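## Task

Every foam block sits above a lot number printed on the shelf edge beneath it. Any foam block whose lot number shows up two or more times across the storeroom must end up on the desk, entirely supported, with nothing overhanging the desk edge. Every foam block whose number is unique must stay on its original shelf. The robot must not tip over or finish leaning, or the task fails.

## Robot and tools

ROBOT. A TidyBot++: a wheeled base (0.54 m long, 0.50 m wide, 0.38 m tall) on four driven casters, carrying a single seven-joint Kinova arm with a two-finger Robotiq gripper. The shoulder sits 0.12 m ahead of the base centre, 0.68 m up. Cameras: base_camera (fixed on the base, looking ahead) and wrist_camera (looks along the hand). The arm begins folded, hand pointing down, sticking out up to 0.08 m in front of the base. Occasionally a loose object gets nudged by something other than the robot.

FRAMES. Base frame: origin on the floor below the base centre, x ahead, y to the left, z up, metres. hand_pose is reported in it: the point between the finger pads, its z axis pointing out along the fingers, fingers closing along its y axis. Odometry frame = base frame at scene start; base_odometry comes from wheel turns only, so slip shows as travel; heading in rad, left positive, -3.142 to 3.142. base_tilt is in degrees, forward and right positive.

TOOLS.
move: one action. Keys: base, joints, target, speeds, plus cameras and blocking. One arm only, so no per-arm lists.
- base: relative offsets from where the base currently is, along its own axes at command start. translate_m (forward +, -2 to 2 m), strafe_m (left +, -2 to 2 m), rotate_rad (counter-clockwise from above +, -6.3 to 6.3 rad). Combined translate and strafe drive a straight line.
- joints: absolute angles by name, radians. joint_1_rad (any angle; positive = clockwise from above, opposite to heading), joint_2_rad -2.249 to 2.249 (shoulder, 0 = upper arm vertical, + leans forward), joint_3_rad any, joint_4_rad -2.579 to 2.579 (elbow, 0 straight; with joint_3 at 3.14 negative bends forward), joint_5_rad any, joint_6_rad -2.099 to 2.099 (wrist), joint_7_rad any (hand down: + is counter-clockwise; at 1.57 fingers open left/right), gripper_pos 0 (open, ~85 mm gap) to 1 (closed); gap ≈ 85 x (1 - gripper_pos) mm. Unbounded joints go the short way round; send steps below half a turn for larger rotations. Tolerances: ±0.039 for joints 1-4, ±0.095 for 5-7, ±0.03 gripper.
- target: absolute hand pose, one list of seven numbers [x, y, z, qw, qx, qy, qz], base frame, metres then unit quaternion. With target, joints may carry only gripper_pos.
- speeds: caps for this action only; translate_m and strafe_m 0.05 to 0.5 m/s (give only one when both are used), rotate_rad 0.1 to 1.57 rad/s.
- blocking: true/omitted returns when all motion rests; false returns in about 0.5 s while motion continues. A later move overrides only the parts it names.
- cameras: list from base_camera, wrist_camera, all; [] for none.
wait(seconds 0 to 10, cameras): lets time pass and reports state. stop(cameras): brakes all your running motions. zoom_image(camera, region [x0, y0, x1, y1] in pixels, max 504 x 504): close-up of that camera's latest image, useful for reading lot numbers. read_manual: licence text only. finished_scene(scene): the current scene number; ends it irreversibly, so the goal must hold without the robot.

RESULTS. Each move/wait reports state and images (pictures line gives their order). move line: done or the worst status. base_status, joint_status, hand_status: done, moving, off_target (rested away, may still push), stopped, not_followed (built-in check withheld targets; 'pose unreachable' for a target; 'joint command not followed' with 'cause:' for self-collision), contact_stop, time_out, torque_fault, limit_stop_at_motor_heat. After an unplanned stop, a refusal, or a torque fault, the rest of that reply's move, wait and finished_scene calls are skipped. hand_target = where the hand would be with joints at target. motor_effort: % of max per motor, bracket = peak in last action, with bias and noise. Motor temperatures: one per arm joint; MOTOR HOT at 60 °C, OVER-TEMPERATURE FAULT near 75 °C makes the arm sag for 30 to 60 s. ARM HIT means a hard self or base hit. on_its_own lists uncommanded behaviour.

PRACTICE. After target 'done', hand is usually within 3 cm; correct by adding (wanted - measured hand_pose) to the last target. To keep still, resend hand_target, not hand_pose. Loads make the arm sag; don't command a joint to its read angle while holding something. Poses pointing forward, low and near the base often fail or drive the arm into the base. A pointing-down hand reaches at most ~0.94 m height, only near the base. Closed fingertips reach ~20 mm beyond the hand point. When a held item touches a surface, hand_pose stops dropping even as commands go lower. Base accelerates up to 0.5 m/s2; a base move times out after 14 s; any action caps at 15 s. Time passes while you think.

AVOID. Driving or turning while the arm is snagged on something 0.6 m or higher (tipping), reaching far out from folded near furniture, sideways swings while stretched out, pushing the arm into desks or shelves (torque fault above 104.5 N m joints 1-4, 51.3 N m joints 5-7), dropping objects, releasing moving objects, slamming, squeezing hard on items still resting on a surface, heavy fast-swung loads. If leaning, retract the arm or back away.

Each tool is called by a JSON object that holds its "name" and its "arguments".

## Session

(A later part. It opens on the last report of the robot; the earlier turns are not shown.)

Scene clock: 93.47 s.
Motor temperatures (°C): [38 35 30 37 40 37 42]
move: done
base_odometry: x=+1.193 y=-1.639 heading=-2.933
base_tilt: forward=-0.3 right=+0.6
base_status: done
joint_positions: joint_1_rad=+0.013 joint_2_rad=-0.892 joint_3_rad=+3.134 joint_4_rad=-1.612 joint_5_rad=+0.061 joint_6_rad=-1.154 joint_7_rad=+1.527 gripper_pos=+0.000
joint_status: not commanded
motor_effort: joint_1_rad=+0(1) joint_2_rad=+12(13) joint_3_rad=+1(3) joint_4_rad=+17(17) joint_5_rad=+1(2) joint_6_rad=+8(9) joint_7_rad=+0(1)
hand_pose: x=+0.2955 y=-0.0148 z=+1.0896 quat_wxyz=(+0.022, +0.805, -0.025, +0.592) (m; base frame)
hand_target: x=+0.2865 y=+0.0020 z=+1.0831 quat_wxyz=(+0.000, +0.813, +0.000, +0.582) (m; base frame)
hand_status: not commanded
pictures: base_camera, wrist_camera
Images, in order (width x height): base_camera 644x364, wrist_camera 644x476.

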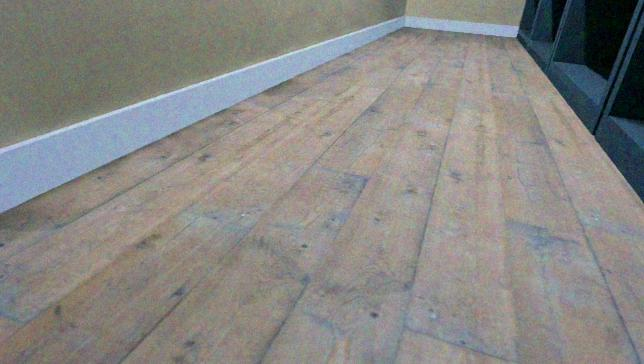

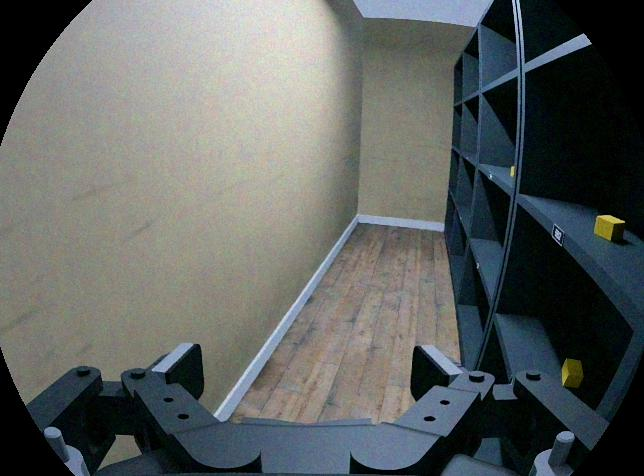

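{"name": "move", "arguments": {"base": {"rotate_rad":-1.945}, "cameras": []}}

{"name": "move", "arguments": {"base": {"translate_m":-0.28,"strafe_m":0.6}}}

{"name": "move", "arguments": {"base": {"strafe_m":0.75}}}

{"name": "move", "arguments": {"base": {"strafe_m":0.75}}}

Scene clock: 96.23 s.
Motor temperatures (°C): [38 35 30 37 40 37 42]
move: done
base_odometry: x=+1.193 y=-1.639 heading=+1.406
base_tilt: forward=-0.3 right=+0.6
base_status: done
joint_positions: joint_1_rad=+0.013 joint_2_rad=-0.892 joint_3_rad=+3.134 joint_4_rad=-1.612 joint_5_rad=+0.061 joint_6_rad=-1.154 joint_7_rad=+1.527 gripper_pos=+0.000
joint_status: not commanded
motor_effort: joint_1_rad=-1(1) joint_2_rad=+12(13) joint_3_rad=+1(1) joint_4_rad=+16(18) joint_5_rad=+1(2) joint_6_rad=+8(9) joint_7_rad=+0(1)
hand_pose: x=+0.2955 y=-0.0148 z=+1.0896 quat_wxyz=(+0.022, +0.805, -0.025, +0.592) (m; base frame)
hand_target: x=+0.2865 y=+0.0020 z=+1.0831 quat_wxyz=(+0.000, +0.813, +0.000, +0.582) (m; base frame)
hand_status: not commanded
pictures: none
No camera images: "cameras" was empty.

Scene clock: 98.90 s.
Motor temperatures (°C): [38 35 30 37 40 37 42]
move: done
base_odometry: x=+0.555 y=-1.816 heading=+1.405
base_tilt: forward=-0.4 right=+0.6
base_status: done
joint_positions: joint_1_rad=+0.012 joint_2_rad=-0.892 joint_3_rad=+3.135 joint_4_rad=-1.612 joint_5_rad=+0.061 joint_6_rad=-1.154 joint_7_rad=+1.527 gripper_pos=+0.000
joint_status: not commanded
motor_effort: joint_1_rad=-1(2) joint_2_rad=+12(14) joint_3_rad=+1(2) joint_4_rad=+16(18) joint_5_rad=+1(2) joint_6_rad=+8(9) joint_7_rad=+0(1)
hand_pose: x=+0.2955 y=-0.0151 z=+1.0896 quat_wxyz=(+0.021, +0.805, -0.026, +0.592) (m; base frame)
hand_target: x=+0.2865 y=+0.0020 z=+1.0831 quat_wxyz=(+0.000, +0.813, +0.000, +0.582) (m; base frame)
hand_status: not commanded
pictures: base_camera, wrist_camera
Images, in order (width x height): base_camera 644x364, wrist_camera 644x476.

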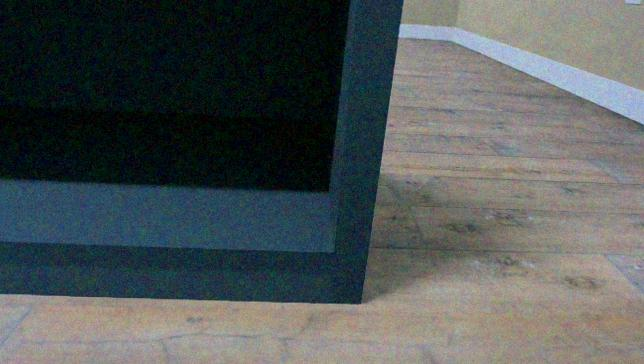

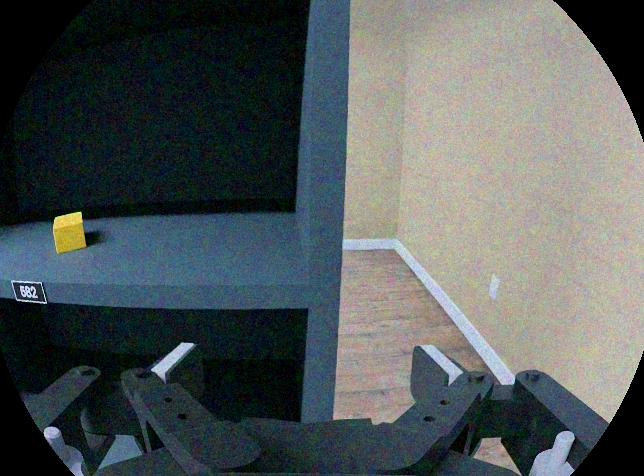

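Scene clock: 101.77 s.
Motor temperatures (°C): [38 35 30 37 40 37 42]
move: done
base_odometry: x=-0.185 y=-1.692 heading=+1.405
base_tilt: forward=-0.4 right=+0.6
base_status: done
joint_positions: joint_1_rad=+0.012 joint_2_rad=-0.892 joint_3_rad=+3.136 joint_4_rad=-1.612 joint_5_rad=+0.060 joint_6_rad=-1.154 joint_7_rad=+1.527 gripper_pos=+0.000
joint_status: not commanded
motor_effort: joint_1_rad=+0(1) joint_2_rad=+12(13) joint_3_rad=+1(2) joint_4_rad=+16(17) joint_5_rad=+1(2) joint_6_rad=+9(9) joint_7_rad=+0(1)
hand_pose: x=+0.2955 y=-0.0154 z=+1.0896 quat_wxyz=(+0.021, +0.805, -0.026, +0.592) (m; base frame)
hand_target: x=+0.2865 y=+0.0020 z=+1.0831 quat_wxyz=(+0.000, +0.813, +0.000, +0.582) (m; base frame)
hand_status: not commanded
pictures: base_camera, wrist_camera
Images, in order (width x height): base_camera 644x364, wrist_camera 644x476.

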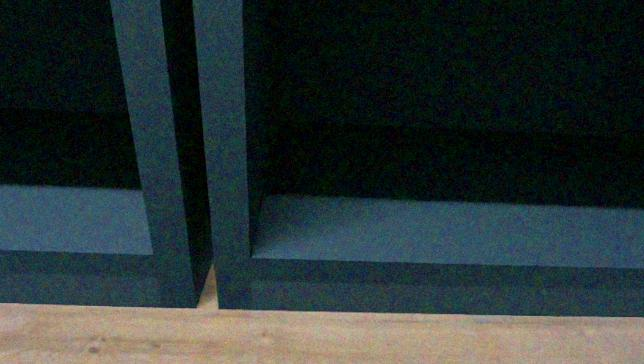

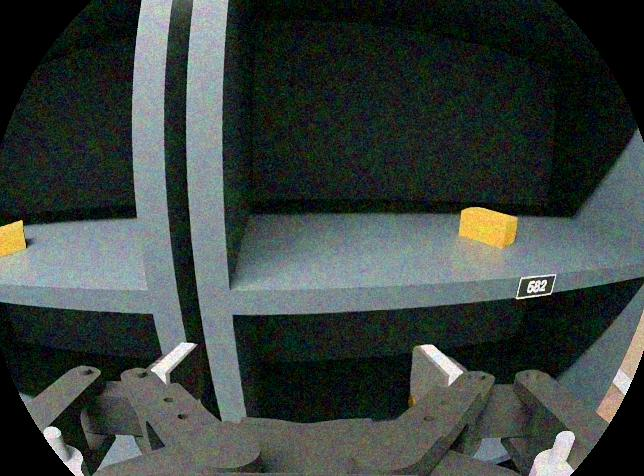

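Scene clock: 104.63 s.
Motor temperatures (°C): [38 35 30 37 40 37 42]
move: done
base_odometry: x=-0.924 y=-1.569 heading=+1.405
base_tilt: forward=-0.4 right=+0.6
base_status: done
joint_positions: joint_1_rad=+0.011 joint_2_rad=-0.892 joint_3_rad=+3.137 joint_4_rad=-1.612 joint_5_rad=+0.060 joint_6_rad=-1.154 joint_7_rad=+1.527 gripper_pos=+0.000
joint_status: not commanded
motor_effort: joint_1_rad=+0(1) joint_2_rad=+12(13) joint_3_rad=+1(3) joint_4_rad=+17(17) joint_5_rad=+1(2) joint_6_rad=+8(9) joint_7_rad=+0(1)
hand_pose: x=+0.2955 y=-0.0156 z=+1.0896 quat_wxyz=(+0.020, +0.805, -0.026, +0.592) (m; base frame)
hand_target: x=+0.2865 y=+0.0020 z=+1.0831 quat_wxyz=(+0.000, +0.813, +0.000, +0.582) (m; base frame)
hand_status: not commanded
pictures: base_camera, wrist_camera
Images, in order (width x height): base_camera 644x364, wrist_camera 644x476.

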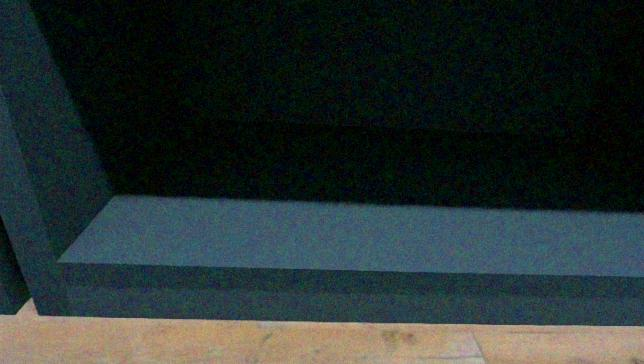

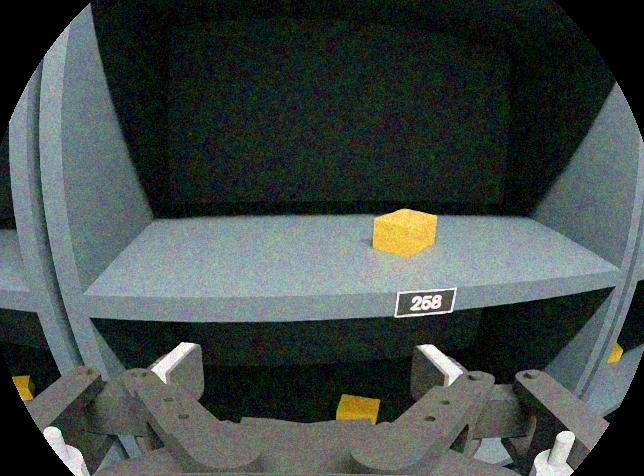

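Upper: 582 (verify), 258. Look lower while heading back, and check the remaining units.

{"name": "move", "arguments": {"joints": {"joint_2_rad":-0.34,"joint_4_rad":-2.5,"joint_6_rad":0}}}

{"name": "move", "arguments": {"base": {"strafe_m":0.75}}}

{"name": "move", "arguments": {"base": {"strafe_m":0.75}}}

Scene clock: 107.37 s.
Motor temperatures (°C): [38 35 30 37 40 37 42]
move: done
base_odometry: x=-0.924 y=-1.569 heading=+1.405
base_tilt: forward=-0.4 right=+0.6
base_status: not commanded
joint_positions: joint_1_rad=+0.011 joint_2_rad=-0.358 joint_3_rad=+3.137 joint_4_rad=-2.470 joint_5_rad=+0.060 joint_6_rad=-0.057 joint_7_rad=+1.527 gripper_pos=+0.000
joint_status: all done
motor_effort: joint_1_rad=+0(1) joint_2_rad=-6(14) joint_3_rad=+1(1) joint_4_rad=+19(23) joint_5_rad=+1(1) joint_6_rad=+8(10) joint_7_rad=+0(1)
hand_pose: x=+0.4981 y=-0.0021 z=+0.7382 quat_wxyz=(+0.008, +0.884, +0.004, +0.467) (m; base frame)
hand_target: x=+0.4988 y=+0.0019 z=+0.7308 quat_wxyz=(+0.000, +0.882, +0.000, +0.471) (m; base frame)
hand_status: not commanded
pictures: base_camera, wrist_camera
Images, in order (width x height): base_camera 644x364, wrist_camera 644x476.

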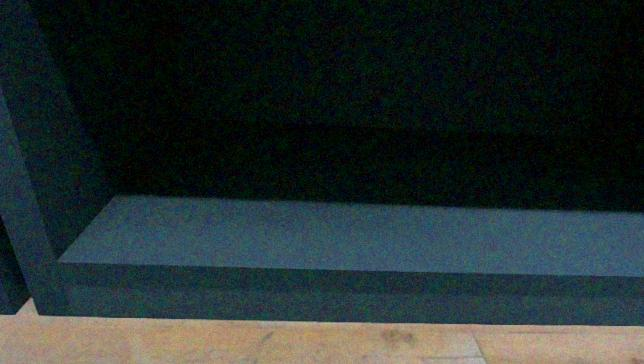

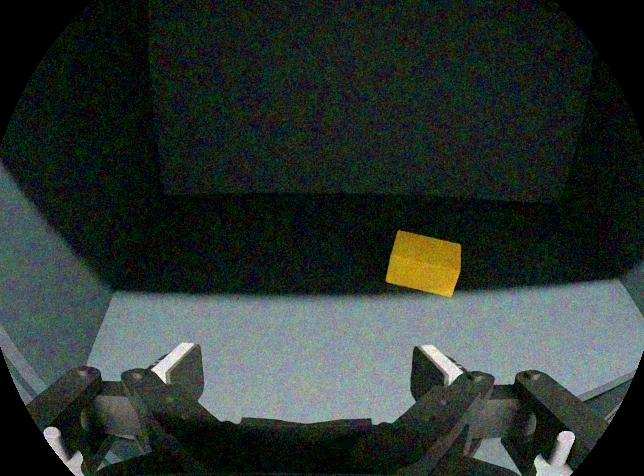

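Scene clock: 110.23 s.
Motor temperatures (°C): [38 35 30 37 40 37 42]
move: done
base_odometry: x=-1.664 y=-1.446 heading=+1.406
base_tilt: forward=-0.4 right=+0.6
base_status: done
joint_positions: joint_1_rad=+0.011 joint_2_rad=-0.357 joint_3_rad=+3.137 joint_4_rad=-2.470 joint_5_rad=+0.060 joint_6_rad=-0.055 joint_7_rad=+1.527 gripper_pos=+0.000
joint_status: not commanded
motor_effort: joint_1_rad=-1(1) joint_2_rad=-6(7) joint_3_rad=+0(2) joint_4_rad=+19(20) joint_5_rad=+1(1) joint_6_rad=+8(8) joint_7_rad=+0(1)
hand_pose: x=+0.4984 y=-0.0021 z=+0.7386 quat_wxyz=(+0.008, +0.884, +0.004, +0.468) (m; base frame)
hand_target: x=+0.4988 y=+0.0019 z=+0.7308 quat_wxyz=(+0.000, +0.882, +0.000, +0.471) (m; base frame)
hand_status: not commanded
pictures: base_camera, wrist_camera
Images, in order (width x height): base_camera 644x364, wrist_camera 644x476.

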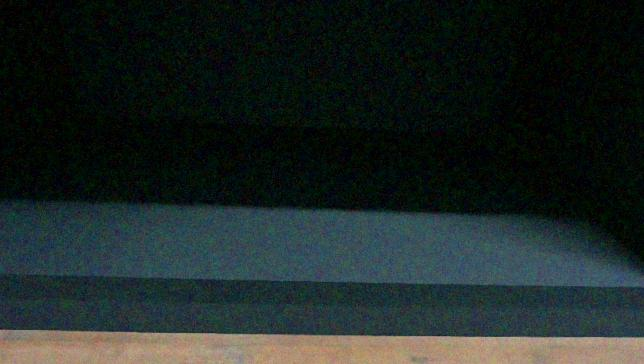

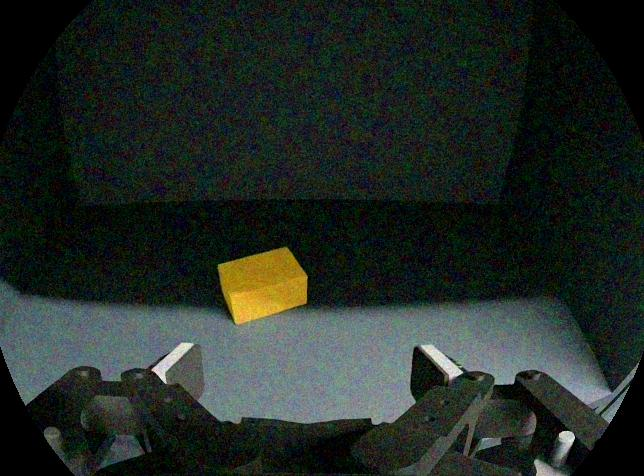

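Scene clock: 113.10 s.
Motor temperatures (°C): [38 35 30 37 40 37 42]
move: done
base_odometry: x=-2.404 y=-1.322 heading=+1.406
base_tilt: forward=-0.3 right=+0.6
base_status: done
joint_positions: joint_1_rad=+0.011 joint_2_rad=-0.357 joint_3_rad=+3.137 joint_4_rad=-2.470 joint_5_rad=+0.060 joint_6_rad=-0.055 joint_7_rad=+1.527 gripper_pos=+0.000
joint_status: not commanded
motor_effort: joint_1_rad=-1(1) joint_2_rad=-6(8) joint_3_rad=+0(2) joint_4_rad=+19(20) joint_5_rad=+1(1) joint_6_rad=+7(8) joint_7_rad=+0(1)
hand_pose: x=+0.4985 y=-0.0021 z=+0.7385 quat_wxyz=(+0.008, +0.884, +0.004, +0.468) (m; base frame)
hand_target: x=+0.4988 y=+0.0019 z=+0.7308 quat_wxyz=(+0.000, +0.882, +0.000, +0.471) (m; base frame)
hand_status: not commanded
pictures: base_camera, wrist_camera
Images, in order (width x height): base_camera 644x364, wrist_camera 644x476.

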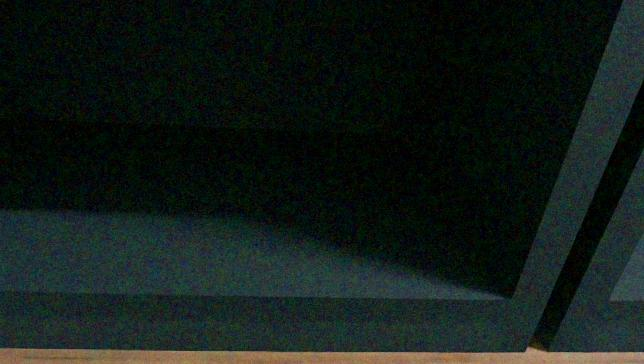

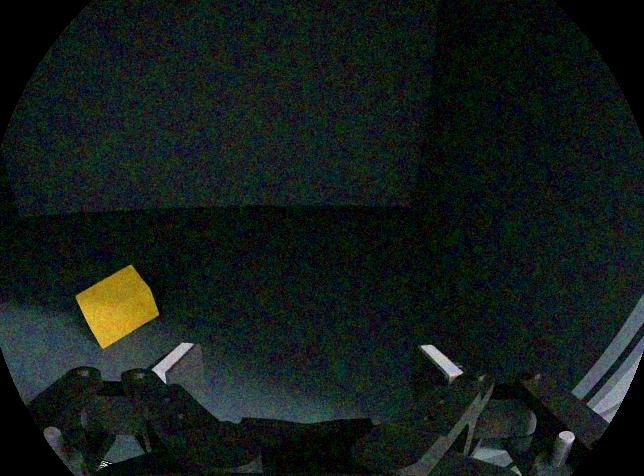

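{"name": "move", "arguments": {"joints": {"joint_2_rad":-0.9,"joint_4_rad":-1.6,"joint_6_rad":-1.7}}}

{"name": "zoom_image", "arguments": {"camera": "wrist_camera", "region": [50, 20, 350, 320]}}

{"name": "move", "arguments": {"base": {"strafe_m":-0.65}}}

{"name": "zoom_image", "arguments": {"camera": "wrist_camera", "region": [150, 60, 450, 360]}}

{"name": "move", "arguments": {"base": {"strafe_m":-0.75}}}

{"name": "zoom_image", "arguments": {"camera": "wrist_camera", "region": [200, 60, 500, 360]}}

{"name": "move", "arguments": {"base": {"strafe_m":-0.95}}}

{"name": "zoom_image", "arguments": {"camera": "wrist_camera", "region": [150, 60, 450, 360]}}

Scene clock: 116.17 s.
Motor temperatures (°C): [38 35 30 37 40 37 42]
move: done
base_odometry: x=-2.404 y=-1.322 heading=+1.406
base_tilt: forward=-0.4 right=+0.6
base_status: not commanded
joint_positions: joint_1_rad=+0.011 joint_2_rad=-0.886 joint_3_rad=+3.137 joint_4_rad=-1.615 joint_5_rad=+0.060 joint_6_rad=-1.648 joint_7_rad=+1.527 gripper_pos=+0.000
joint_status: all done
motor_effort: joint_1_rad=+0(1) joint_2_rad=+13(15) joint_3_rad=+1(1) joint_4_rad=+16(22) joint_5_rad=+1(1) joint_6_rad=+5(8) joint_7_rad=+0(1)
hand_pose: x=+0.2173 y=-0.0170 z=+0.9582 quat_wxyz=(+0.022, +0.927, -0.036, +0.373) (m; base frame)
hand_target: x=+0.2022 y=+0.0018 z=+0.9542 quat_wxyz=(+0.000, +0.932, +0.000, +0.362) (m; base frame)
hand_status: not commanded
pictures: base_camera, wrist_camera
Images, in order (width x height): base_camera 644x364, wrist_camera 644x476.

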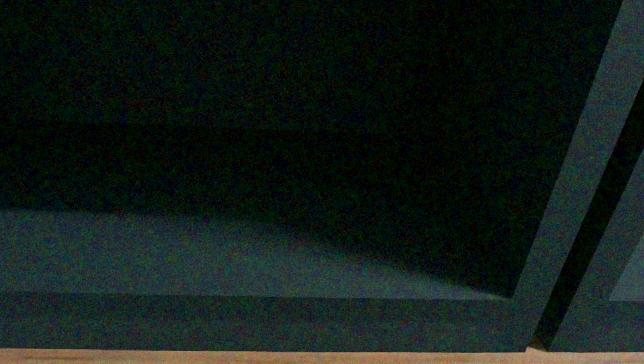

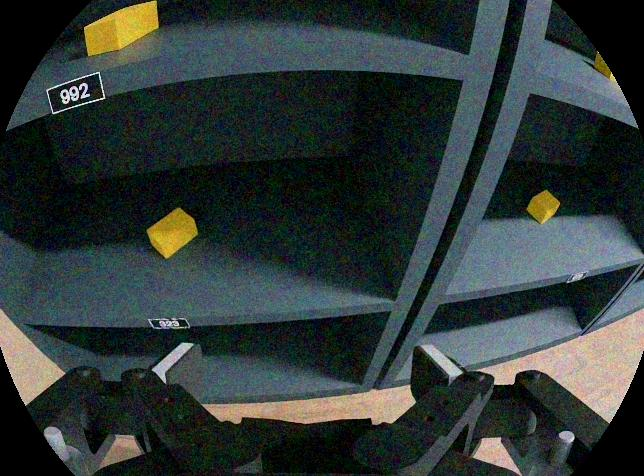

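Scaled by 1.680.

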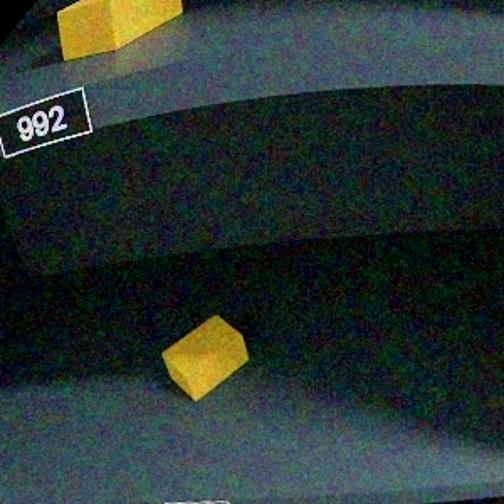

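Scene clock: 119.07 s.
Motor temperatures (°C): [38 35 30 37 40 37 42]
move: done
base_odometry: x=-1.763 y=-1.429 heading=+1.405
base_tilt: forward=-0.4 right=+0.6
base_status: done
joint_positions: joint_1_rad=+0.008 joint_2_rad=-0.888 joint_3_rad=+3.139 joint_4_rad=-1.614 joint_5_rad=+0.059 joint_6_rad=-1.652 joint_7_rad=+1.527 gripper_pos=+0.000
joint_status: not commanded
motor_effort: joint_1_rad=-1(2) joint_2_rad=+13(15) joint_3_rad=+1(3) joint_4_rad=+15(16) joint_5_rad=+1(2) joint_6_rad=+7(7) joint_7_rad=+0(1)
hand_pose: x=+0.2161 y=-0.0170 z=+0.9577 quat_wxyz=(+0.020, +0.927, -0.036, +0.373) (m; base frame)
hand_target: x=+0.2022 y=+0.0018 z=+0.9542 quat_wxyz=(+0.000, +0.932, +0.000, +0.362) (m; base frame)
hand_status: not commanded
pictures: base_camera, wrist_camera
Images, in order (width x height): base_camera 644x364, wrist_camera 644x476.

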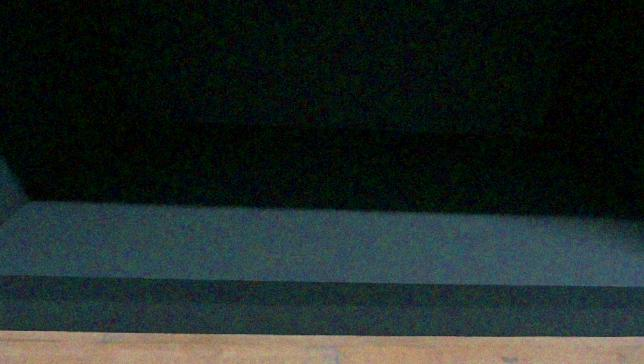

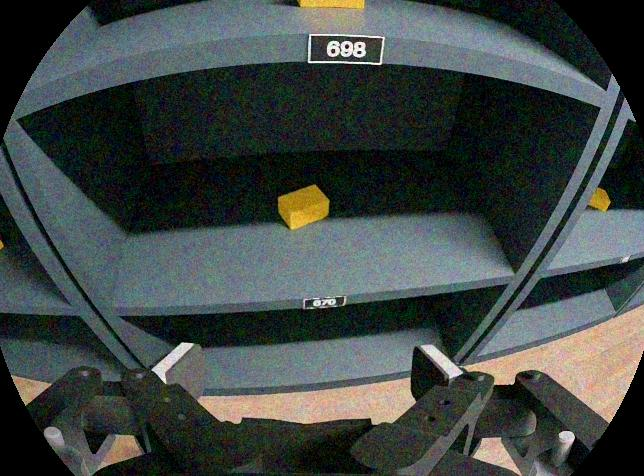

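Scaled by 1.680.

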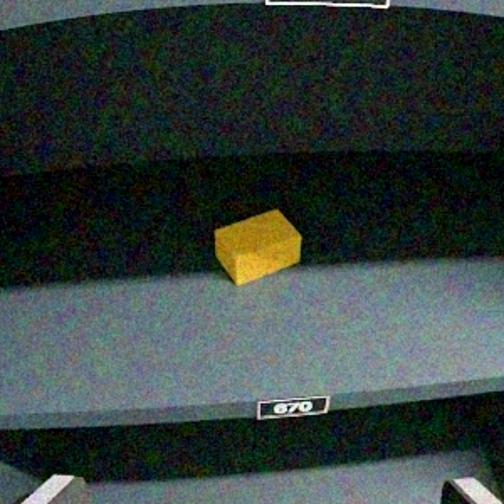

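Scene clock: 121.93 s.
Motor temperatures (°C): [38 35 30 37 40 37 42]
move: done
base_odometry: x=-1.023 y=-1.554 heading=+1.404
base_tilt: forward=-0.4 right=+0.6
base_status: done
joint_positions: joint_1_rad=+0.008 joint_2_rad=-0.888 joint_3_rad=+3.139 joint_4_rad=-1.614 joint_5_rad=+0.059 joint_6_rad=-1.652 joint_7_rad=+1.527 gripper_pos=+0.000
joint_status: not commanded
motor_effort: joint_1_rad=+0(2) joint_2_rad=+13(15) joint_3_rad=+1(2) joint_4_rad=+15(16) joint_5_rad=+1(2) joint_6_rad=+6(7) joint_7_rad=+0(1)
hand_pose: x=+0.2161 y=-0.0169 z=+0.9577 quat_wxyz=(+0.020, +0.927, -0.036, +0.373) (m; base frame)
hand_target: x=+0.2022 y=+0.0018 z=+0.9542 quat_wxyz=(+0.000, +0.932, +0.000, +0.362) (m; base frame)
hand_status: not commanded
pictures: base_camera, wrist_camera
Images, in order (width x height): base_camera 644x364, wrist_camera 644x476.

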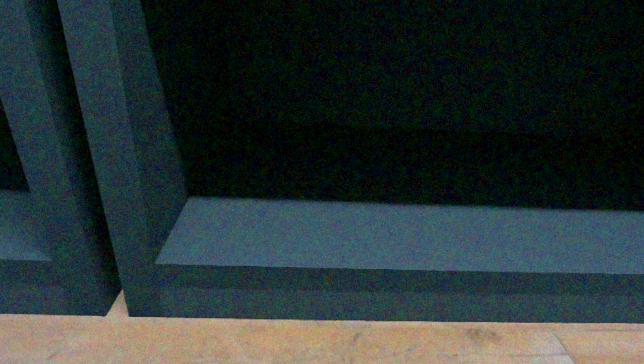

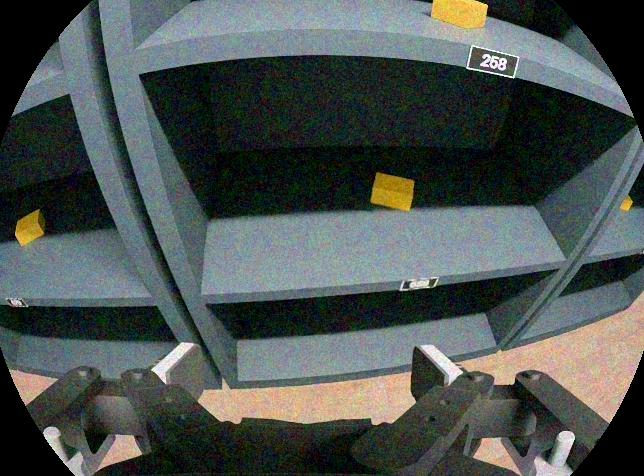

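Scaled by 1.680.

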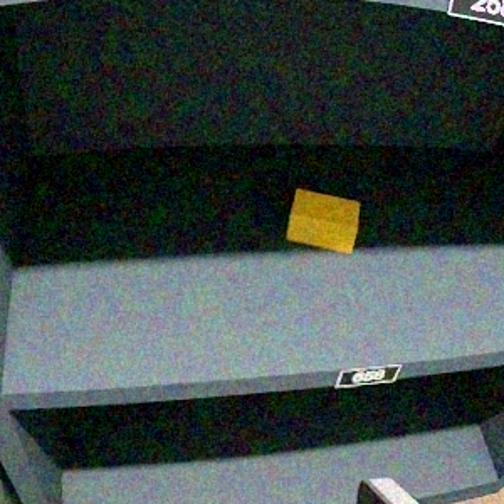

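Scene clock: 125.20 s.
Motor temperatures (°C): [38 35 30 37 40 37 42]
move: done
base_odometry: x=-0.086 y=-1.711 heading=+1.404
base_tilt: forward=-0.3 right=+0.6
base_status: done
joint_positions: joint_1_rad=+0.007 joint_2_rad=-0.888 joint_3_rad=+3.139 joint_4_rad=-1.614 joint_5_rad=+0.059 joint_6_rad=-1.652 joint_7_rad=+1.527 gripper_pos=+0.000
joint_status: not commanded
motor_effort: joint_1_rad=-1(2) joint_2_rad=+14(14) joint_3_rad=+1(2) joint_4_rad=+16(16) joint_5_rad=+1(2) joint_6_rad=+6(7) joint_7_rad=-1(1)
hand_pose: x=+0.2161 y=-0.0168 z=+0.9577 quat_wxyz=(+0.020, +0.927, -0.035, +0.373) (m; base frame)
hand_target: x=+0.2022 y=+0.0018 z=+0.9542 quat_wxyz=(+0.000, +0.932, +0.000, +0.362) (m; base frame)
hand_status: not commanded
pictures: base_camera, wrist_camera
Images, in order (width x height): base_camera 644x364, wrist_camera 644x476.

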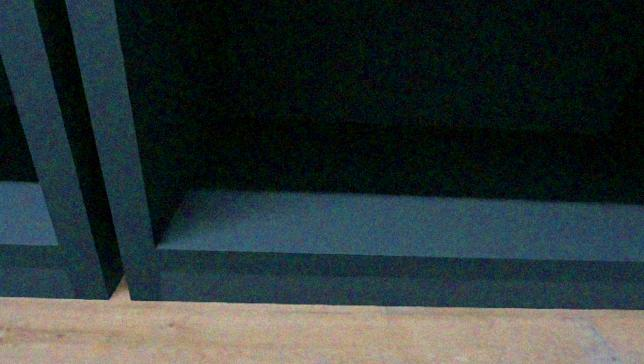

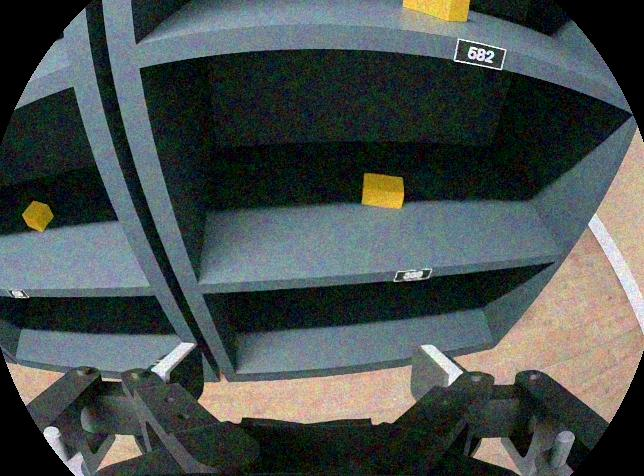

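Scaled by 1.680.

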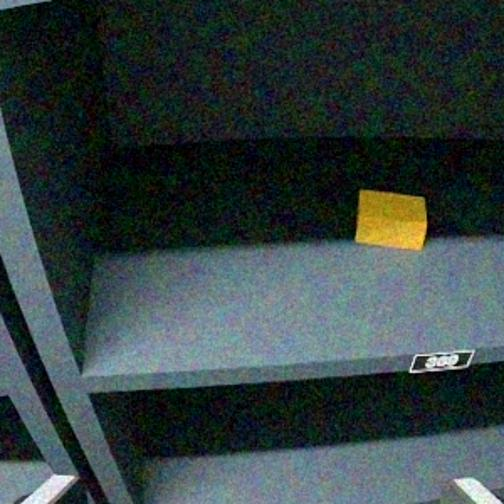

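{"name": "zoom_image", "arguments": {"camera": "wrist_camera", "region": [385, 255, 445, 295]}}

{"name": "move", "arguments": {"base": {"strafe_m":0.75}}}

{"name": "zoom_image", "arguments": {"camera": "wrist_camera", "region": [290, 255, 370, 305]}}

{"name": "zoom_image", "arguments": {"camera": "wrist_camera", "region": [300, 260, 480, 310]}}

Scaled by 8.400.

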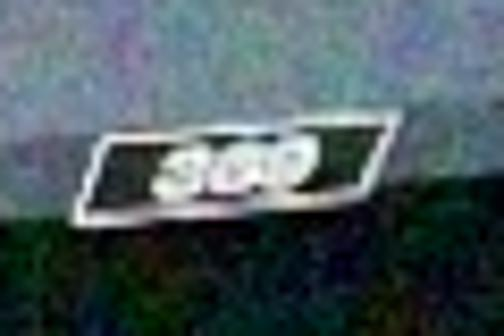

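Scene clock: 133.53 s.
Motor temperatures (°C): [38 35 30 37 40 37 42]
move: done
base_odometry: x=-0.826 y=-1.587 heading=+1.404
base_tilt: forward=-0.4 right=+0.6
base_status: done
joint_positions: joint_1_rad=+0.005 joint_2_rad=-0.890 joint_3_rad=+3.141 joint_4_rad=-1.614 joint_5_rad=+0.057 joint_6_rad=-1.653 joint_7_rad=+1.528 gripper_pos=+0.000
joint_status: not commanded
motor_effort: joint_1_rad=+0(2) joint_2_rad=+13(15) joint_3_rad=+1(3) joint_4_rad=+15(16) joint_5_rad=+1(2) joint_6_rad=+7(7) joint_7_rad=+0(1)
hand_pose: x=+0.2154 y=-0.0166 z=+0.9579 quat_wxyz=(+0.019, +0.927, -0.035, +0.373) (m; base frame)
hand_target: x=+0.2022 y=+0.0018 z=+0.9542 quat_wxyz=(+0.000, +0.932, +0.000, +0.362) (m; base frame)
hand_status: not commanded
pictures: base_camera, wrist_camera
Images, in order (width x height): base_camera 644x364, wrist_camera 644x476.

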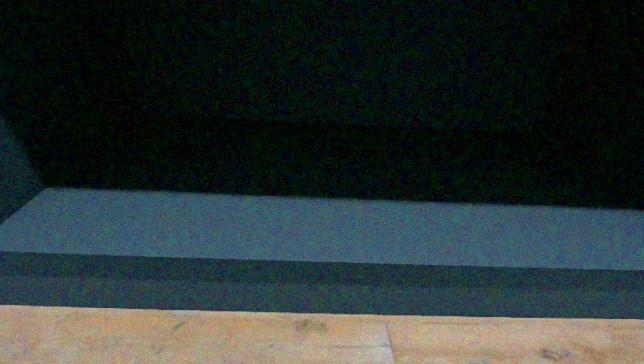

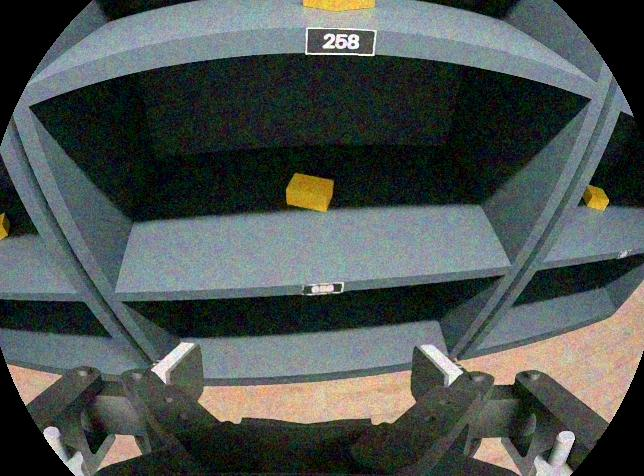

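Scaled by 6.300.

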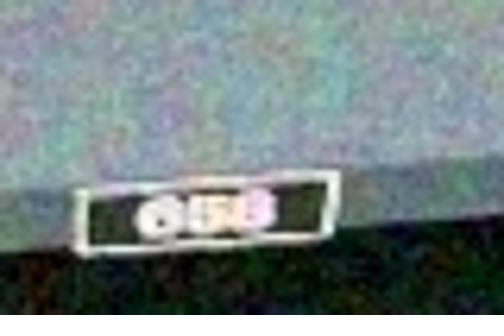

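Scaled by 2.800.

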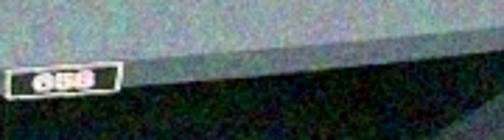

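{"name": "move", "arguments": {"base": {"strafe_m":0.95,"translate_m":-0.13}, "joints": {"joint_6_rad":-1.2}}}

Scene clock: 137.13 s.
Motor temperatures (°C): [38 35 30 37 40 37 42]
move: done
base_odometry: x=-1.784 y=-1.557 heading=+1.404
base_tilt: forward=-0.4 right=+0.6
base_status: done
joint_positions: joint_1_rad=+0.005 joint_2_rad=-0.890 joint_3_rad=+3.141 joint_4_rad=-1.612 joint_5_rad=+0.057 joint_6_rad=-1.241 joint_7_rad=+1.528 gripper_pos=+0.000
joint_status: all done
motor_effort: joint_1_rad=+0(1) joint_2_rad=+12(16) joint_3_rad=+1(2) joint_4_rad=+17(17) joint_5_rad=+1(2) joint_6_rad=+8(9) joint_7_rad=+0(1)
hand_pose: x=+0.2871 y=-0.0159 z=+1.0639 quat_wxyz=(+0.017, +0.831, -0.027, +0.556) (m; base frame)
hand_target: x=+0.2865 y=+0.0020 z=+1.0832 quat_wxyz=(+0.000, +0.813, +0.000, +0.582) (m; base frame)
hand_status: not commanded
pictures: base_camera, wrist_camera
Images, in order (width x height): base_camera 644x364, wrist_camera 644x476.

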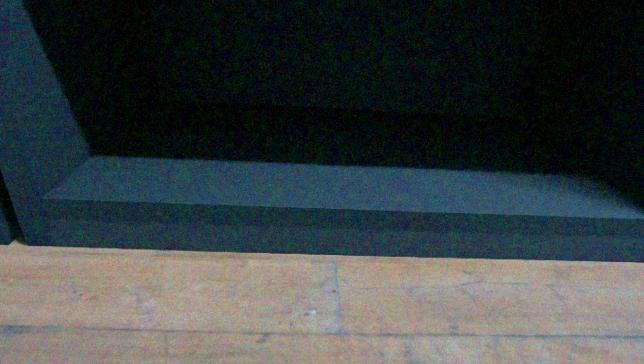

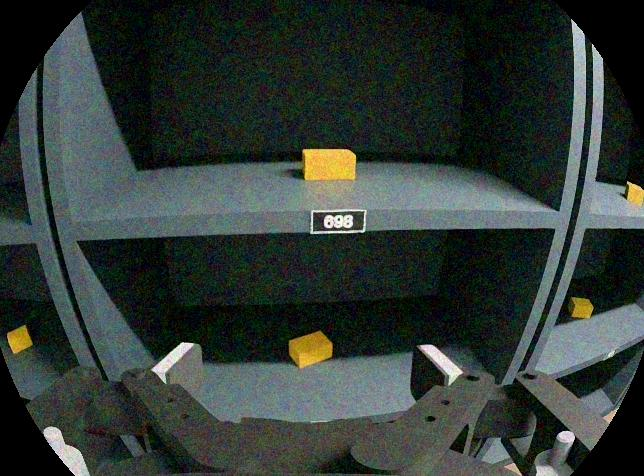

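{"name": "move", "arguments": {"target": [0.66, -0.1, 1.10, 0, 0.819, 0, 0.574], "joints": {"gripper_pos":1}, "cameras": ["wrist_camera"]}}

Scene clock: 140.53 s.
Motor temperatures (°C): [38 35 30 37 40 37 42]
move: done
base_odometry: x=-1.784 y=-1.557 heading=+1.404
base_tilt: forward=-0.4 right=+0.6
base_status: not commanded
joint_positions: joint_1_rad=+0.026 joint_2_rad=-0.094 joint_3_rad=+3.424 joint_4_rad=-1.325 joint_5_rad=-0.389 joint_6_rad=-0.826 joint_7_rad=+2.011 gripper_pos=+0.999
joint_status: all done
motor_effort: joint_1_rad=+0(1) joint_2_rad=-17(19) joint_3_rad=+0(1) joint_4_rad=+21(22) joint_5_rad=-2(2) joint_6_rad=+8(9) joint_7_rad=+0(1)
hand_pose: x=+0.6488 y=-0.0857 z=+1.0770 quat_wxyz=(-0.002, +0.840, +0.010, +0.543) (m; base frame)
hand_target: x=+0.6600 y=-0.1000 z=+1.1000 quat_wxyz=(+0.000, +0.819, +0.000, +0.574) (m; base frame)
hand_status: done (0.029 m and 4.5 deg from the pose sent, 0.384 m and 4.4 deg at the start)
pictures: wrist_camera
Images, in order (width x height): wrist_camera 644x476.

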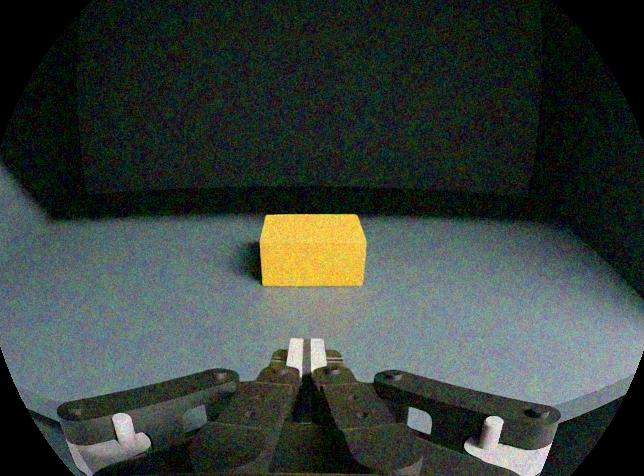

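{"name": "move", "arguments": {"target": [0.73, -0.13, 1.08, 0, 0.819, 0, 0.574], "cameras": ["wrist_camera"]}}

Scene clock: 142.37 s.
Motor temperatures (°C): [38 35 30 37 40 37 42]
move: done
base_odometry: x=-1.784 y=-1.557 heading=+1.404
base_tilt: forward=-0.3 right=+0.6
base_status: not commanded
joint_positions: joint_1_rad=+0.283 joint_2_rad=+0.082 joint_3_rad=+3.263 joint_4_rad=-1.215 joint_5_rad=-0.522 joint_6_rad=-0.795 joint_7_rad=+2.122 gripper_pos=+0.999
joint_status: not commanded
motor_effort: joint_1_rad=+0(1) joint_2_rad=-24(26) joint_3_rad=+0(1) joint_4_rad=+21(22) joint_5_rad=-3(3) joint_6_rad=+7(8) joint_7_rad=+0(1)
hand_pose: x=+0.7165 y=-0.1289 z=+1.0592 quat_wxyz=(+0.004, +0.839, +0.000, +0.544) (m; base frame)
hand_target: x=+0.7300 y=-0.1300 z=+1.0800 quat_wxyz=(+0.000, +0.819, +0.000, +0.574) (m; base frame)
hand_status: done (0.025 m and 4.2 deg from the pose sent, 0.093 m and 4.5 deg at the start)
pictures: wrist_camera
Images, in order (width x height): wrist_camera 644x476.

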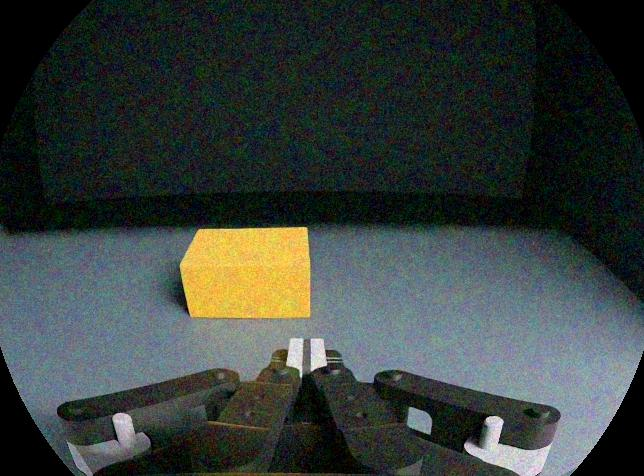

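{"name": "move", "arguments": {"target": [0.855, -0.117, 1.08, 0, 0.819, 0, 0.574], "cameras": ["wrist_camera"]}}

Scene clock: 144.10 s.
Motor temperatures (°C): [38 35 30 37 40 37 42]
move: done
base_odometry: x=-1.784 y=-1.557 heading=+1.404
base_tilt: forward=-0.3 right=+0.6
base_status: not commanded
joint_positions: joint_1_rad=+0.286 joint_2_rad=+0.392 joint_3_rad=+3.065 joint_4_rad=-0.791 joint_5_rad=-0.353 joint_6_rad=-0.794 joint_7_rad=+1.931 gripper_pos=+0.999
joint_status: not commanded
motor_effort: joint_1_rad=+0(1) joint_2_rad=-34(35) joint_3_rad=-1(1) joint_4_rad=+21(22) joint_5_rad=-2(3) joint_6_rad=+8(8) joint_7_rad=+0(1)
hand_pose: x=+0.8474 y=-0.0915 z=+1.0828 quat_wxyz=(-0.023, +0.820, +0.018, +0.571) (m; base frame)
hand_target: x=+0.8549 y=-0.1170 z=+1.0800 quat_wxyz=(+0.000, +0.819, +0.000, +0.574) (m; base frame)
hand_status: done (0.027 m and 3.3 deg from the pose sent, 0.141 m and 4.2 deg at the start)
pictures: wrist_camera
Images, in order (width x height): wrist_camera 644x476.

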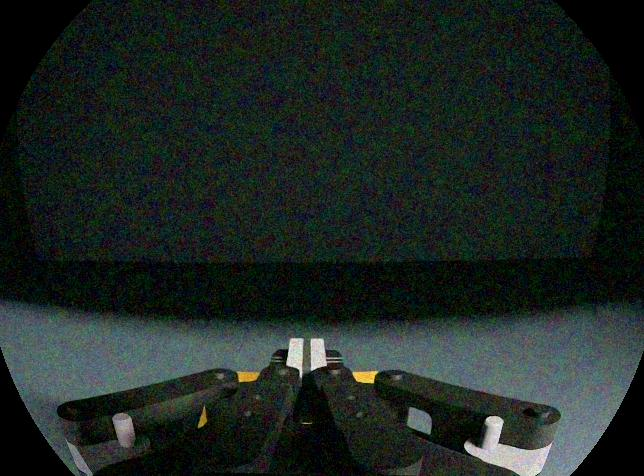

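{"name": "move", "arguments": {"target": [0.82, -0.11, 1.13, 0, 0.819, 0, 0.574], "cameras": []}}

{"name": "move", "arguments": {"target": [0.69, -0.13, 1.11, 0, 0.819, 0, 0.574], "cameras": ["wrist_camera"]}}

{"name": "move", "arguments": {"target": [0.73, -0.13, 1.076, 0, 0.819, 0, 0.574], "cameras": ["wrist_camera"]}}

Scene clock: 145.43 s.
Motor temperatures (°C): [38 35 30 37 40 37 42]
move: done
base_odometry: x=-1.784 y=-1.557 heading=+1.404
base_tilt: forward=-0.3 right=+0.6
base_status: not commanded
joint_positions: joint_1_rad=+0.286 joint_2_rad=+0.366 joint_3_rad=+3.069 joint_4_rad=-0.661 joint_5_rad=-0.342 joint_6_rad=-0.879 joint_7_rad=+1.884 gripper_pos=+0.999
joint_status: not commanded
motor_effort: joint_1_rad=-1(1) joint_2_rad=-32(35) joint_3_rad=-1(2) joint_4_rad=+19(22) joint_5_rad=-2(2) joint_6_rad=+8(8) joint_7_rad=+0(1)
hand_pose: x=+0.8225 y=-0.0848 z=+1.1500 quat_wxyz=(-0.024, +0.801, +0.018, +0.598) (m; base frame)
hand_target: x=+0.8200 y=-0.1100 z=+1.1300 quat_wxyz=(+0.000, +0.819, +0.000, +0.574) (m; base frame)
hand_status: done (0.032 m and 4.9 deg from the pose sent, 0.058 m and 3.3 deg at the start)
pictures: none
No camera images: "cameras" was empty.

Scene clock: 147.17 s.
Motor temperatures (°C): [38 35 30 37 40 37 42]
move: done
base_odometry: x=-1.784 y=-1.557 heading=+1.404
base_tilt: forward=-0.3 right=+0.6
base_status: not commanded
joint_positions: joint_1_rad=+0.258 joint_2_rad=+0.030 joint_3_rad=+3.340 joint_4_rad=-1.140 joint_5_rad=-0.517 joint_6_rad=-0.879 joint_7_rad=+2.100 gripper_pos=+0.999
joint_status: not commanded
motor_effort: joint_1_rad=-1(1) joint_2_rad=-21(33) joint_3_rad=+0(1) joint_4_rad=+21(21) joint_5_rad=-2(3) joint_6_rad=+7(8) joint_7_rad=+0(1)
hand_pose: x=+0.6833 y=-0.1404 z=+1.1101 quat_wxyz=(+0.017, +0.827, -0.005, +0.561) (m; base frame)
hand_target: x=+0.6900 y=-0.1300 z=+1.1100 quat_wxyz=(+0.000, +0.819, +0.000, +0.574) (m; base frame)
hand_status: done (0.012 m and 2.7 deg from the pose sent, 0.146 m and 4.9 deg at the start)
pictures: wrist_camera
Images, in order (width x height): wrist_camera 644x476.

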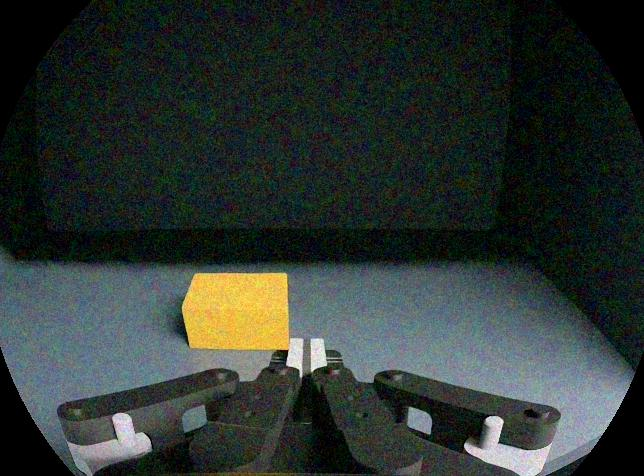

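Scene clock: 148.40 s.
Motor temperatures (°C): [38 35 30 37 40 37 42]
move: done
base_odometry: x=-1.784 y=-1.557 heading=+1.404
base_tilt: forward=-0.3 right=+0.6
base_status: not commanded
joint_positions: joint_1_rad=+0.285 joint_2_rad=+0.077 joint_3_rad=+3.257 joint_4_rad=-1.188 joint_5_rad=-0.531 joint_6_rad=-0.782 joint_7_rad=+2.133 gripper_pos=+0.999
joint_status: not commanded
motor_effort: joint_1_rad=+0(2) joint_2_rad=-24(25) joint_3_rad=+0(1) joint_4_rad=+21(22) joint_5_rad=-3(3) joint_6_rad=+7(8) joint_7_rad=-1(1)
hand_pose: x=+0.7175 y=-0.1271 z=+1.0815 quat_wxyz=(+0.010, +0.827, +0.007, +0.562) (m; base frame)
hand_target: x=+0.7300 y=-0.1300 z=+1.0760 quat_wxyz=(+0.000, +0.819, +0.000, +0.574) (m; base frame)
hand_status: done (0.014 m and 2.2 deg from the pose sent, 0.059 m and 2.7 deg at the start)
pictures: wrist_camera
Images, in order (width x height): wrist_camera 644x476.

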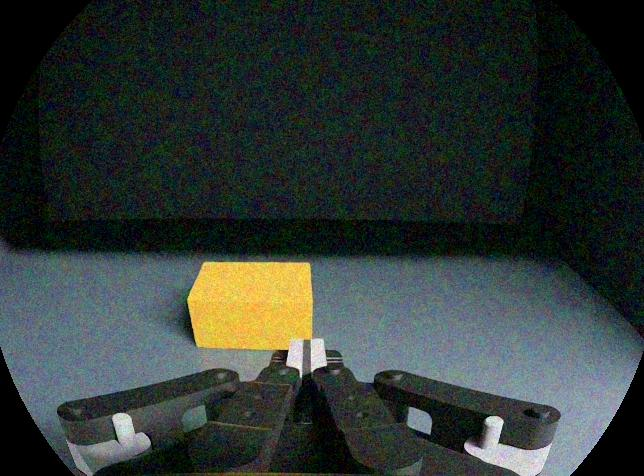

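{"name": "move", "arguments": {"target": [0.72, -0.13, 1.052, 0, 0.819, 0, 0.574], "cameras": ["wrist_camera"]}}

Scene clock: 150.40 s.
Motor temperatures (°C): [38 35 30 37 40 37 42]
move: done
base_odometry: x=-1.784 y=-1.557 heading=+1.404
base_tilt: forward=-0.4 right=+0.6
base_status: not commanded
joint_positions: joint_1_rad=+0.283 joint_2_rad=+0.064 joint_3_rad=+3.274 joint_4_rad=-1.307 joint_5_rad=-0.597 joint_6_rad=-0.723 joint_7_rad=+2.219 gripper_pos=+0.999
joint_status: not commanded
motor_effort: joint_1_rad=+0(1) joint_2_rad=-23(25) joint_3_rad=+0(1) joint_4_rad=+22(23) joint_5_rad=-3(3) joint_6_rad=+7(8) joint_7_rad=+0(0)
hand_pose: x=+0.7156 y=-0.1314 z=+1.0424 quat_wxyz=(+0.005, +0.834, +0.006, +0.552) (m; base frame)
hand_target: x=+0.7200 y=-0.1300 z=+1.0520 quat_wxyz=(+0.000, +0.819, +0.000, +0.574) (m; base frame)
hand_status: done (0.011 m and 3.2 deg from the pose sent, 0.030 m and 2.2 deg at the start)
pictures: wrist_camera
Images, in order (width x height): wrist_camera 644x476.

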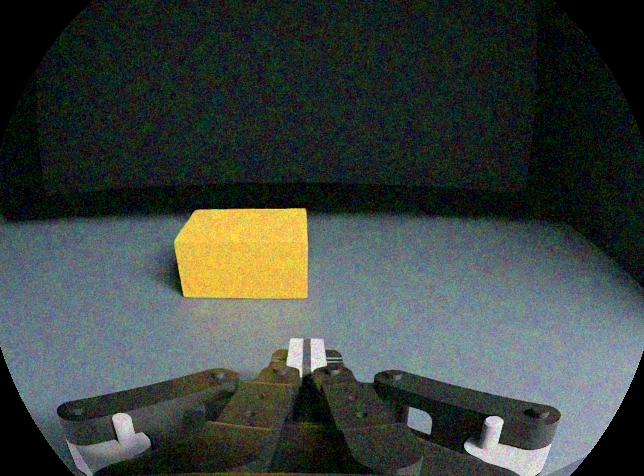

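{"name": "move", "arguments": {"base": {"translate_m":0.11,"strafe_m":0.015}, "speeds": {"translate_m":0.1}, "cameras": ["wrist_camera"]}}

Scene clock: 152.20 s.
Motor temperatures (°C): [38 35 30 37 40 37 42]
move: done
base_odometry: x=-1.781 y=-1.446 heading=+1.404
base_tilt: forward=-0.3 right=+0.6
base_status: done
joint_positions: joint_1_rad=+0.282 joint_2_rad=+0.055 joint_3_rad=+3.275 joint_4_rad=-1.308 joint_5_rad=-0.599 joint_6_rad=-0.720 joint_7_rad=+2.221 gripper_pos=+0.999
joint_status: not commanded
motor_effort: joint_1_rad=+0(2) joint_2_rad=-23(26) joint_3_rad=+0(1) joint_4_rad=+22(23) joint_5_rad=-3(3) joint_6_rad=+6(7) joint_7_rad=+0(1)
hand_pose: x=+0.7126 y=-0.1309 z=+1.0490 quat_wxyz=(+0.007, +0.831, +0.006, +0.557) (m; base frame)
hand_target: x=+0.7200 y=-0.1300 z=+1.0520 quat_wxyz=(+0.000, +0.819, +0.000, +0.574) (m; base frame)
hand_status: not commanded
pictures: wrist_camera
Images, in order (width x height): wrist_camera 644x476.

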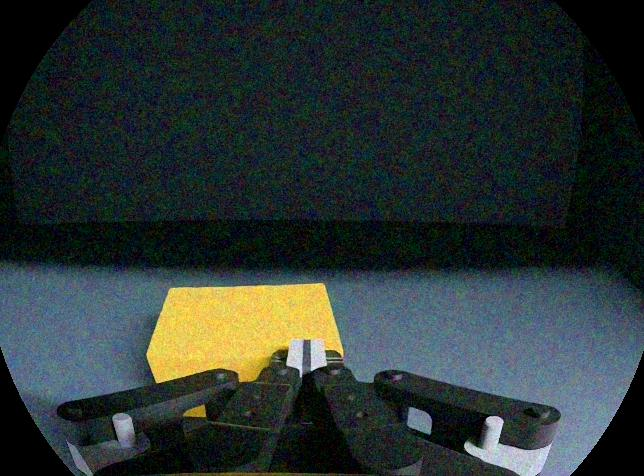

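{"name": "move", "arguments": {"base": {"translate_m":0.05}, "speeds": {"translate_m":0.1}, "cameras": ["wrist_camera"]}}

Scene clock: 153.53 s.
Motor temperatures (°C): [38 35 30 37 40 37 42]
move: done
base_odometry: x=-1.773 y=-1.397 heading=+1.405
base_tilt: forward=-0.3 right=+0.6
base_status: done
joint_positions: joint_1_rad=+0.282 joint_2_rad=+0.051 joint_3_rad=+3.276 joint_4_rad=-1.308 joint_5_rad=-0.600 joint_6_rad=-0.719 joint_7_rad=+2.221 gripper_pos=+0.999
joint_status: not commanded
motor_effort: joint_1_rad=-1(2) joint_2_rad=-22(26) joint_3_rad=+0(1) joint_4_rad=+21(22) joint_5_rad=-3(3) joint_6_rad=+7(7) joint_7_rad=+0(1)
hand_pose: x=+0.7112 y=-0.1308 z=+1.0518 quat_wxyz=(+0.007, +0.829, +0.006, +0.559) (m; base frame)
hand_target: x=+0.7200 y=-0.1300 z=+1.0520 quat_wxyz=(+0.000, +0.819, +0.000, +0.574) (m; base frame)
hand_status: not commanded
pictures: wrist_camera
Images, in order (width x height): wrist_camera 644x476.

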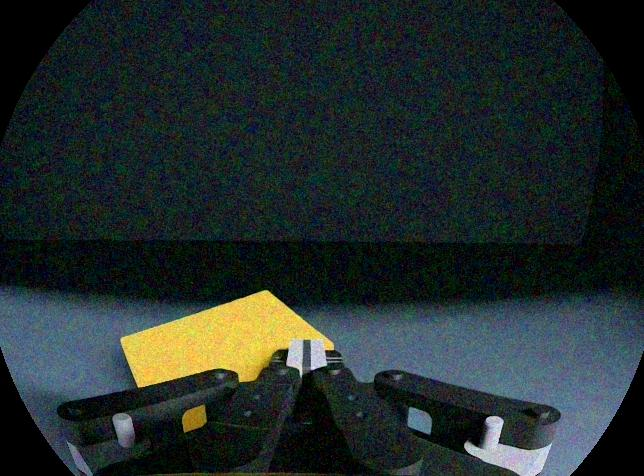

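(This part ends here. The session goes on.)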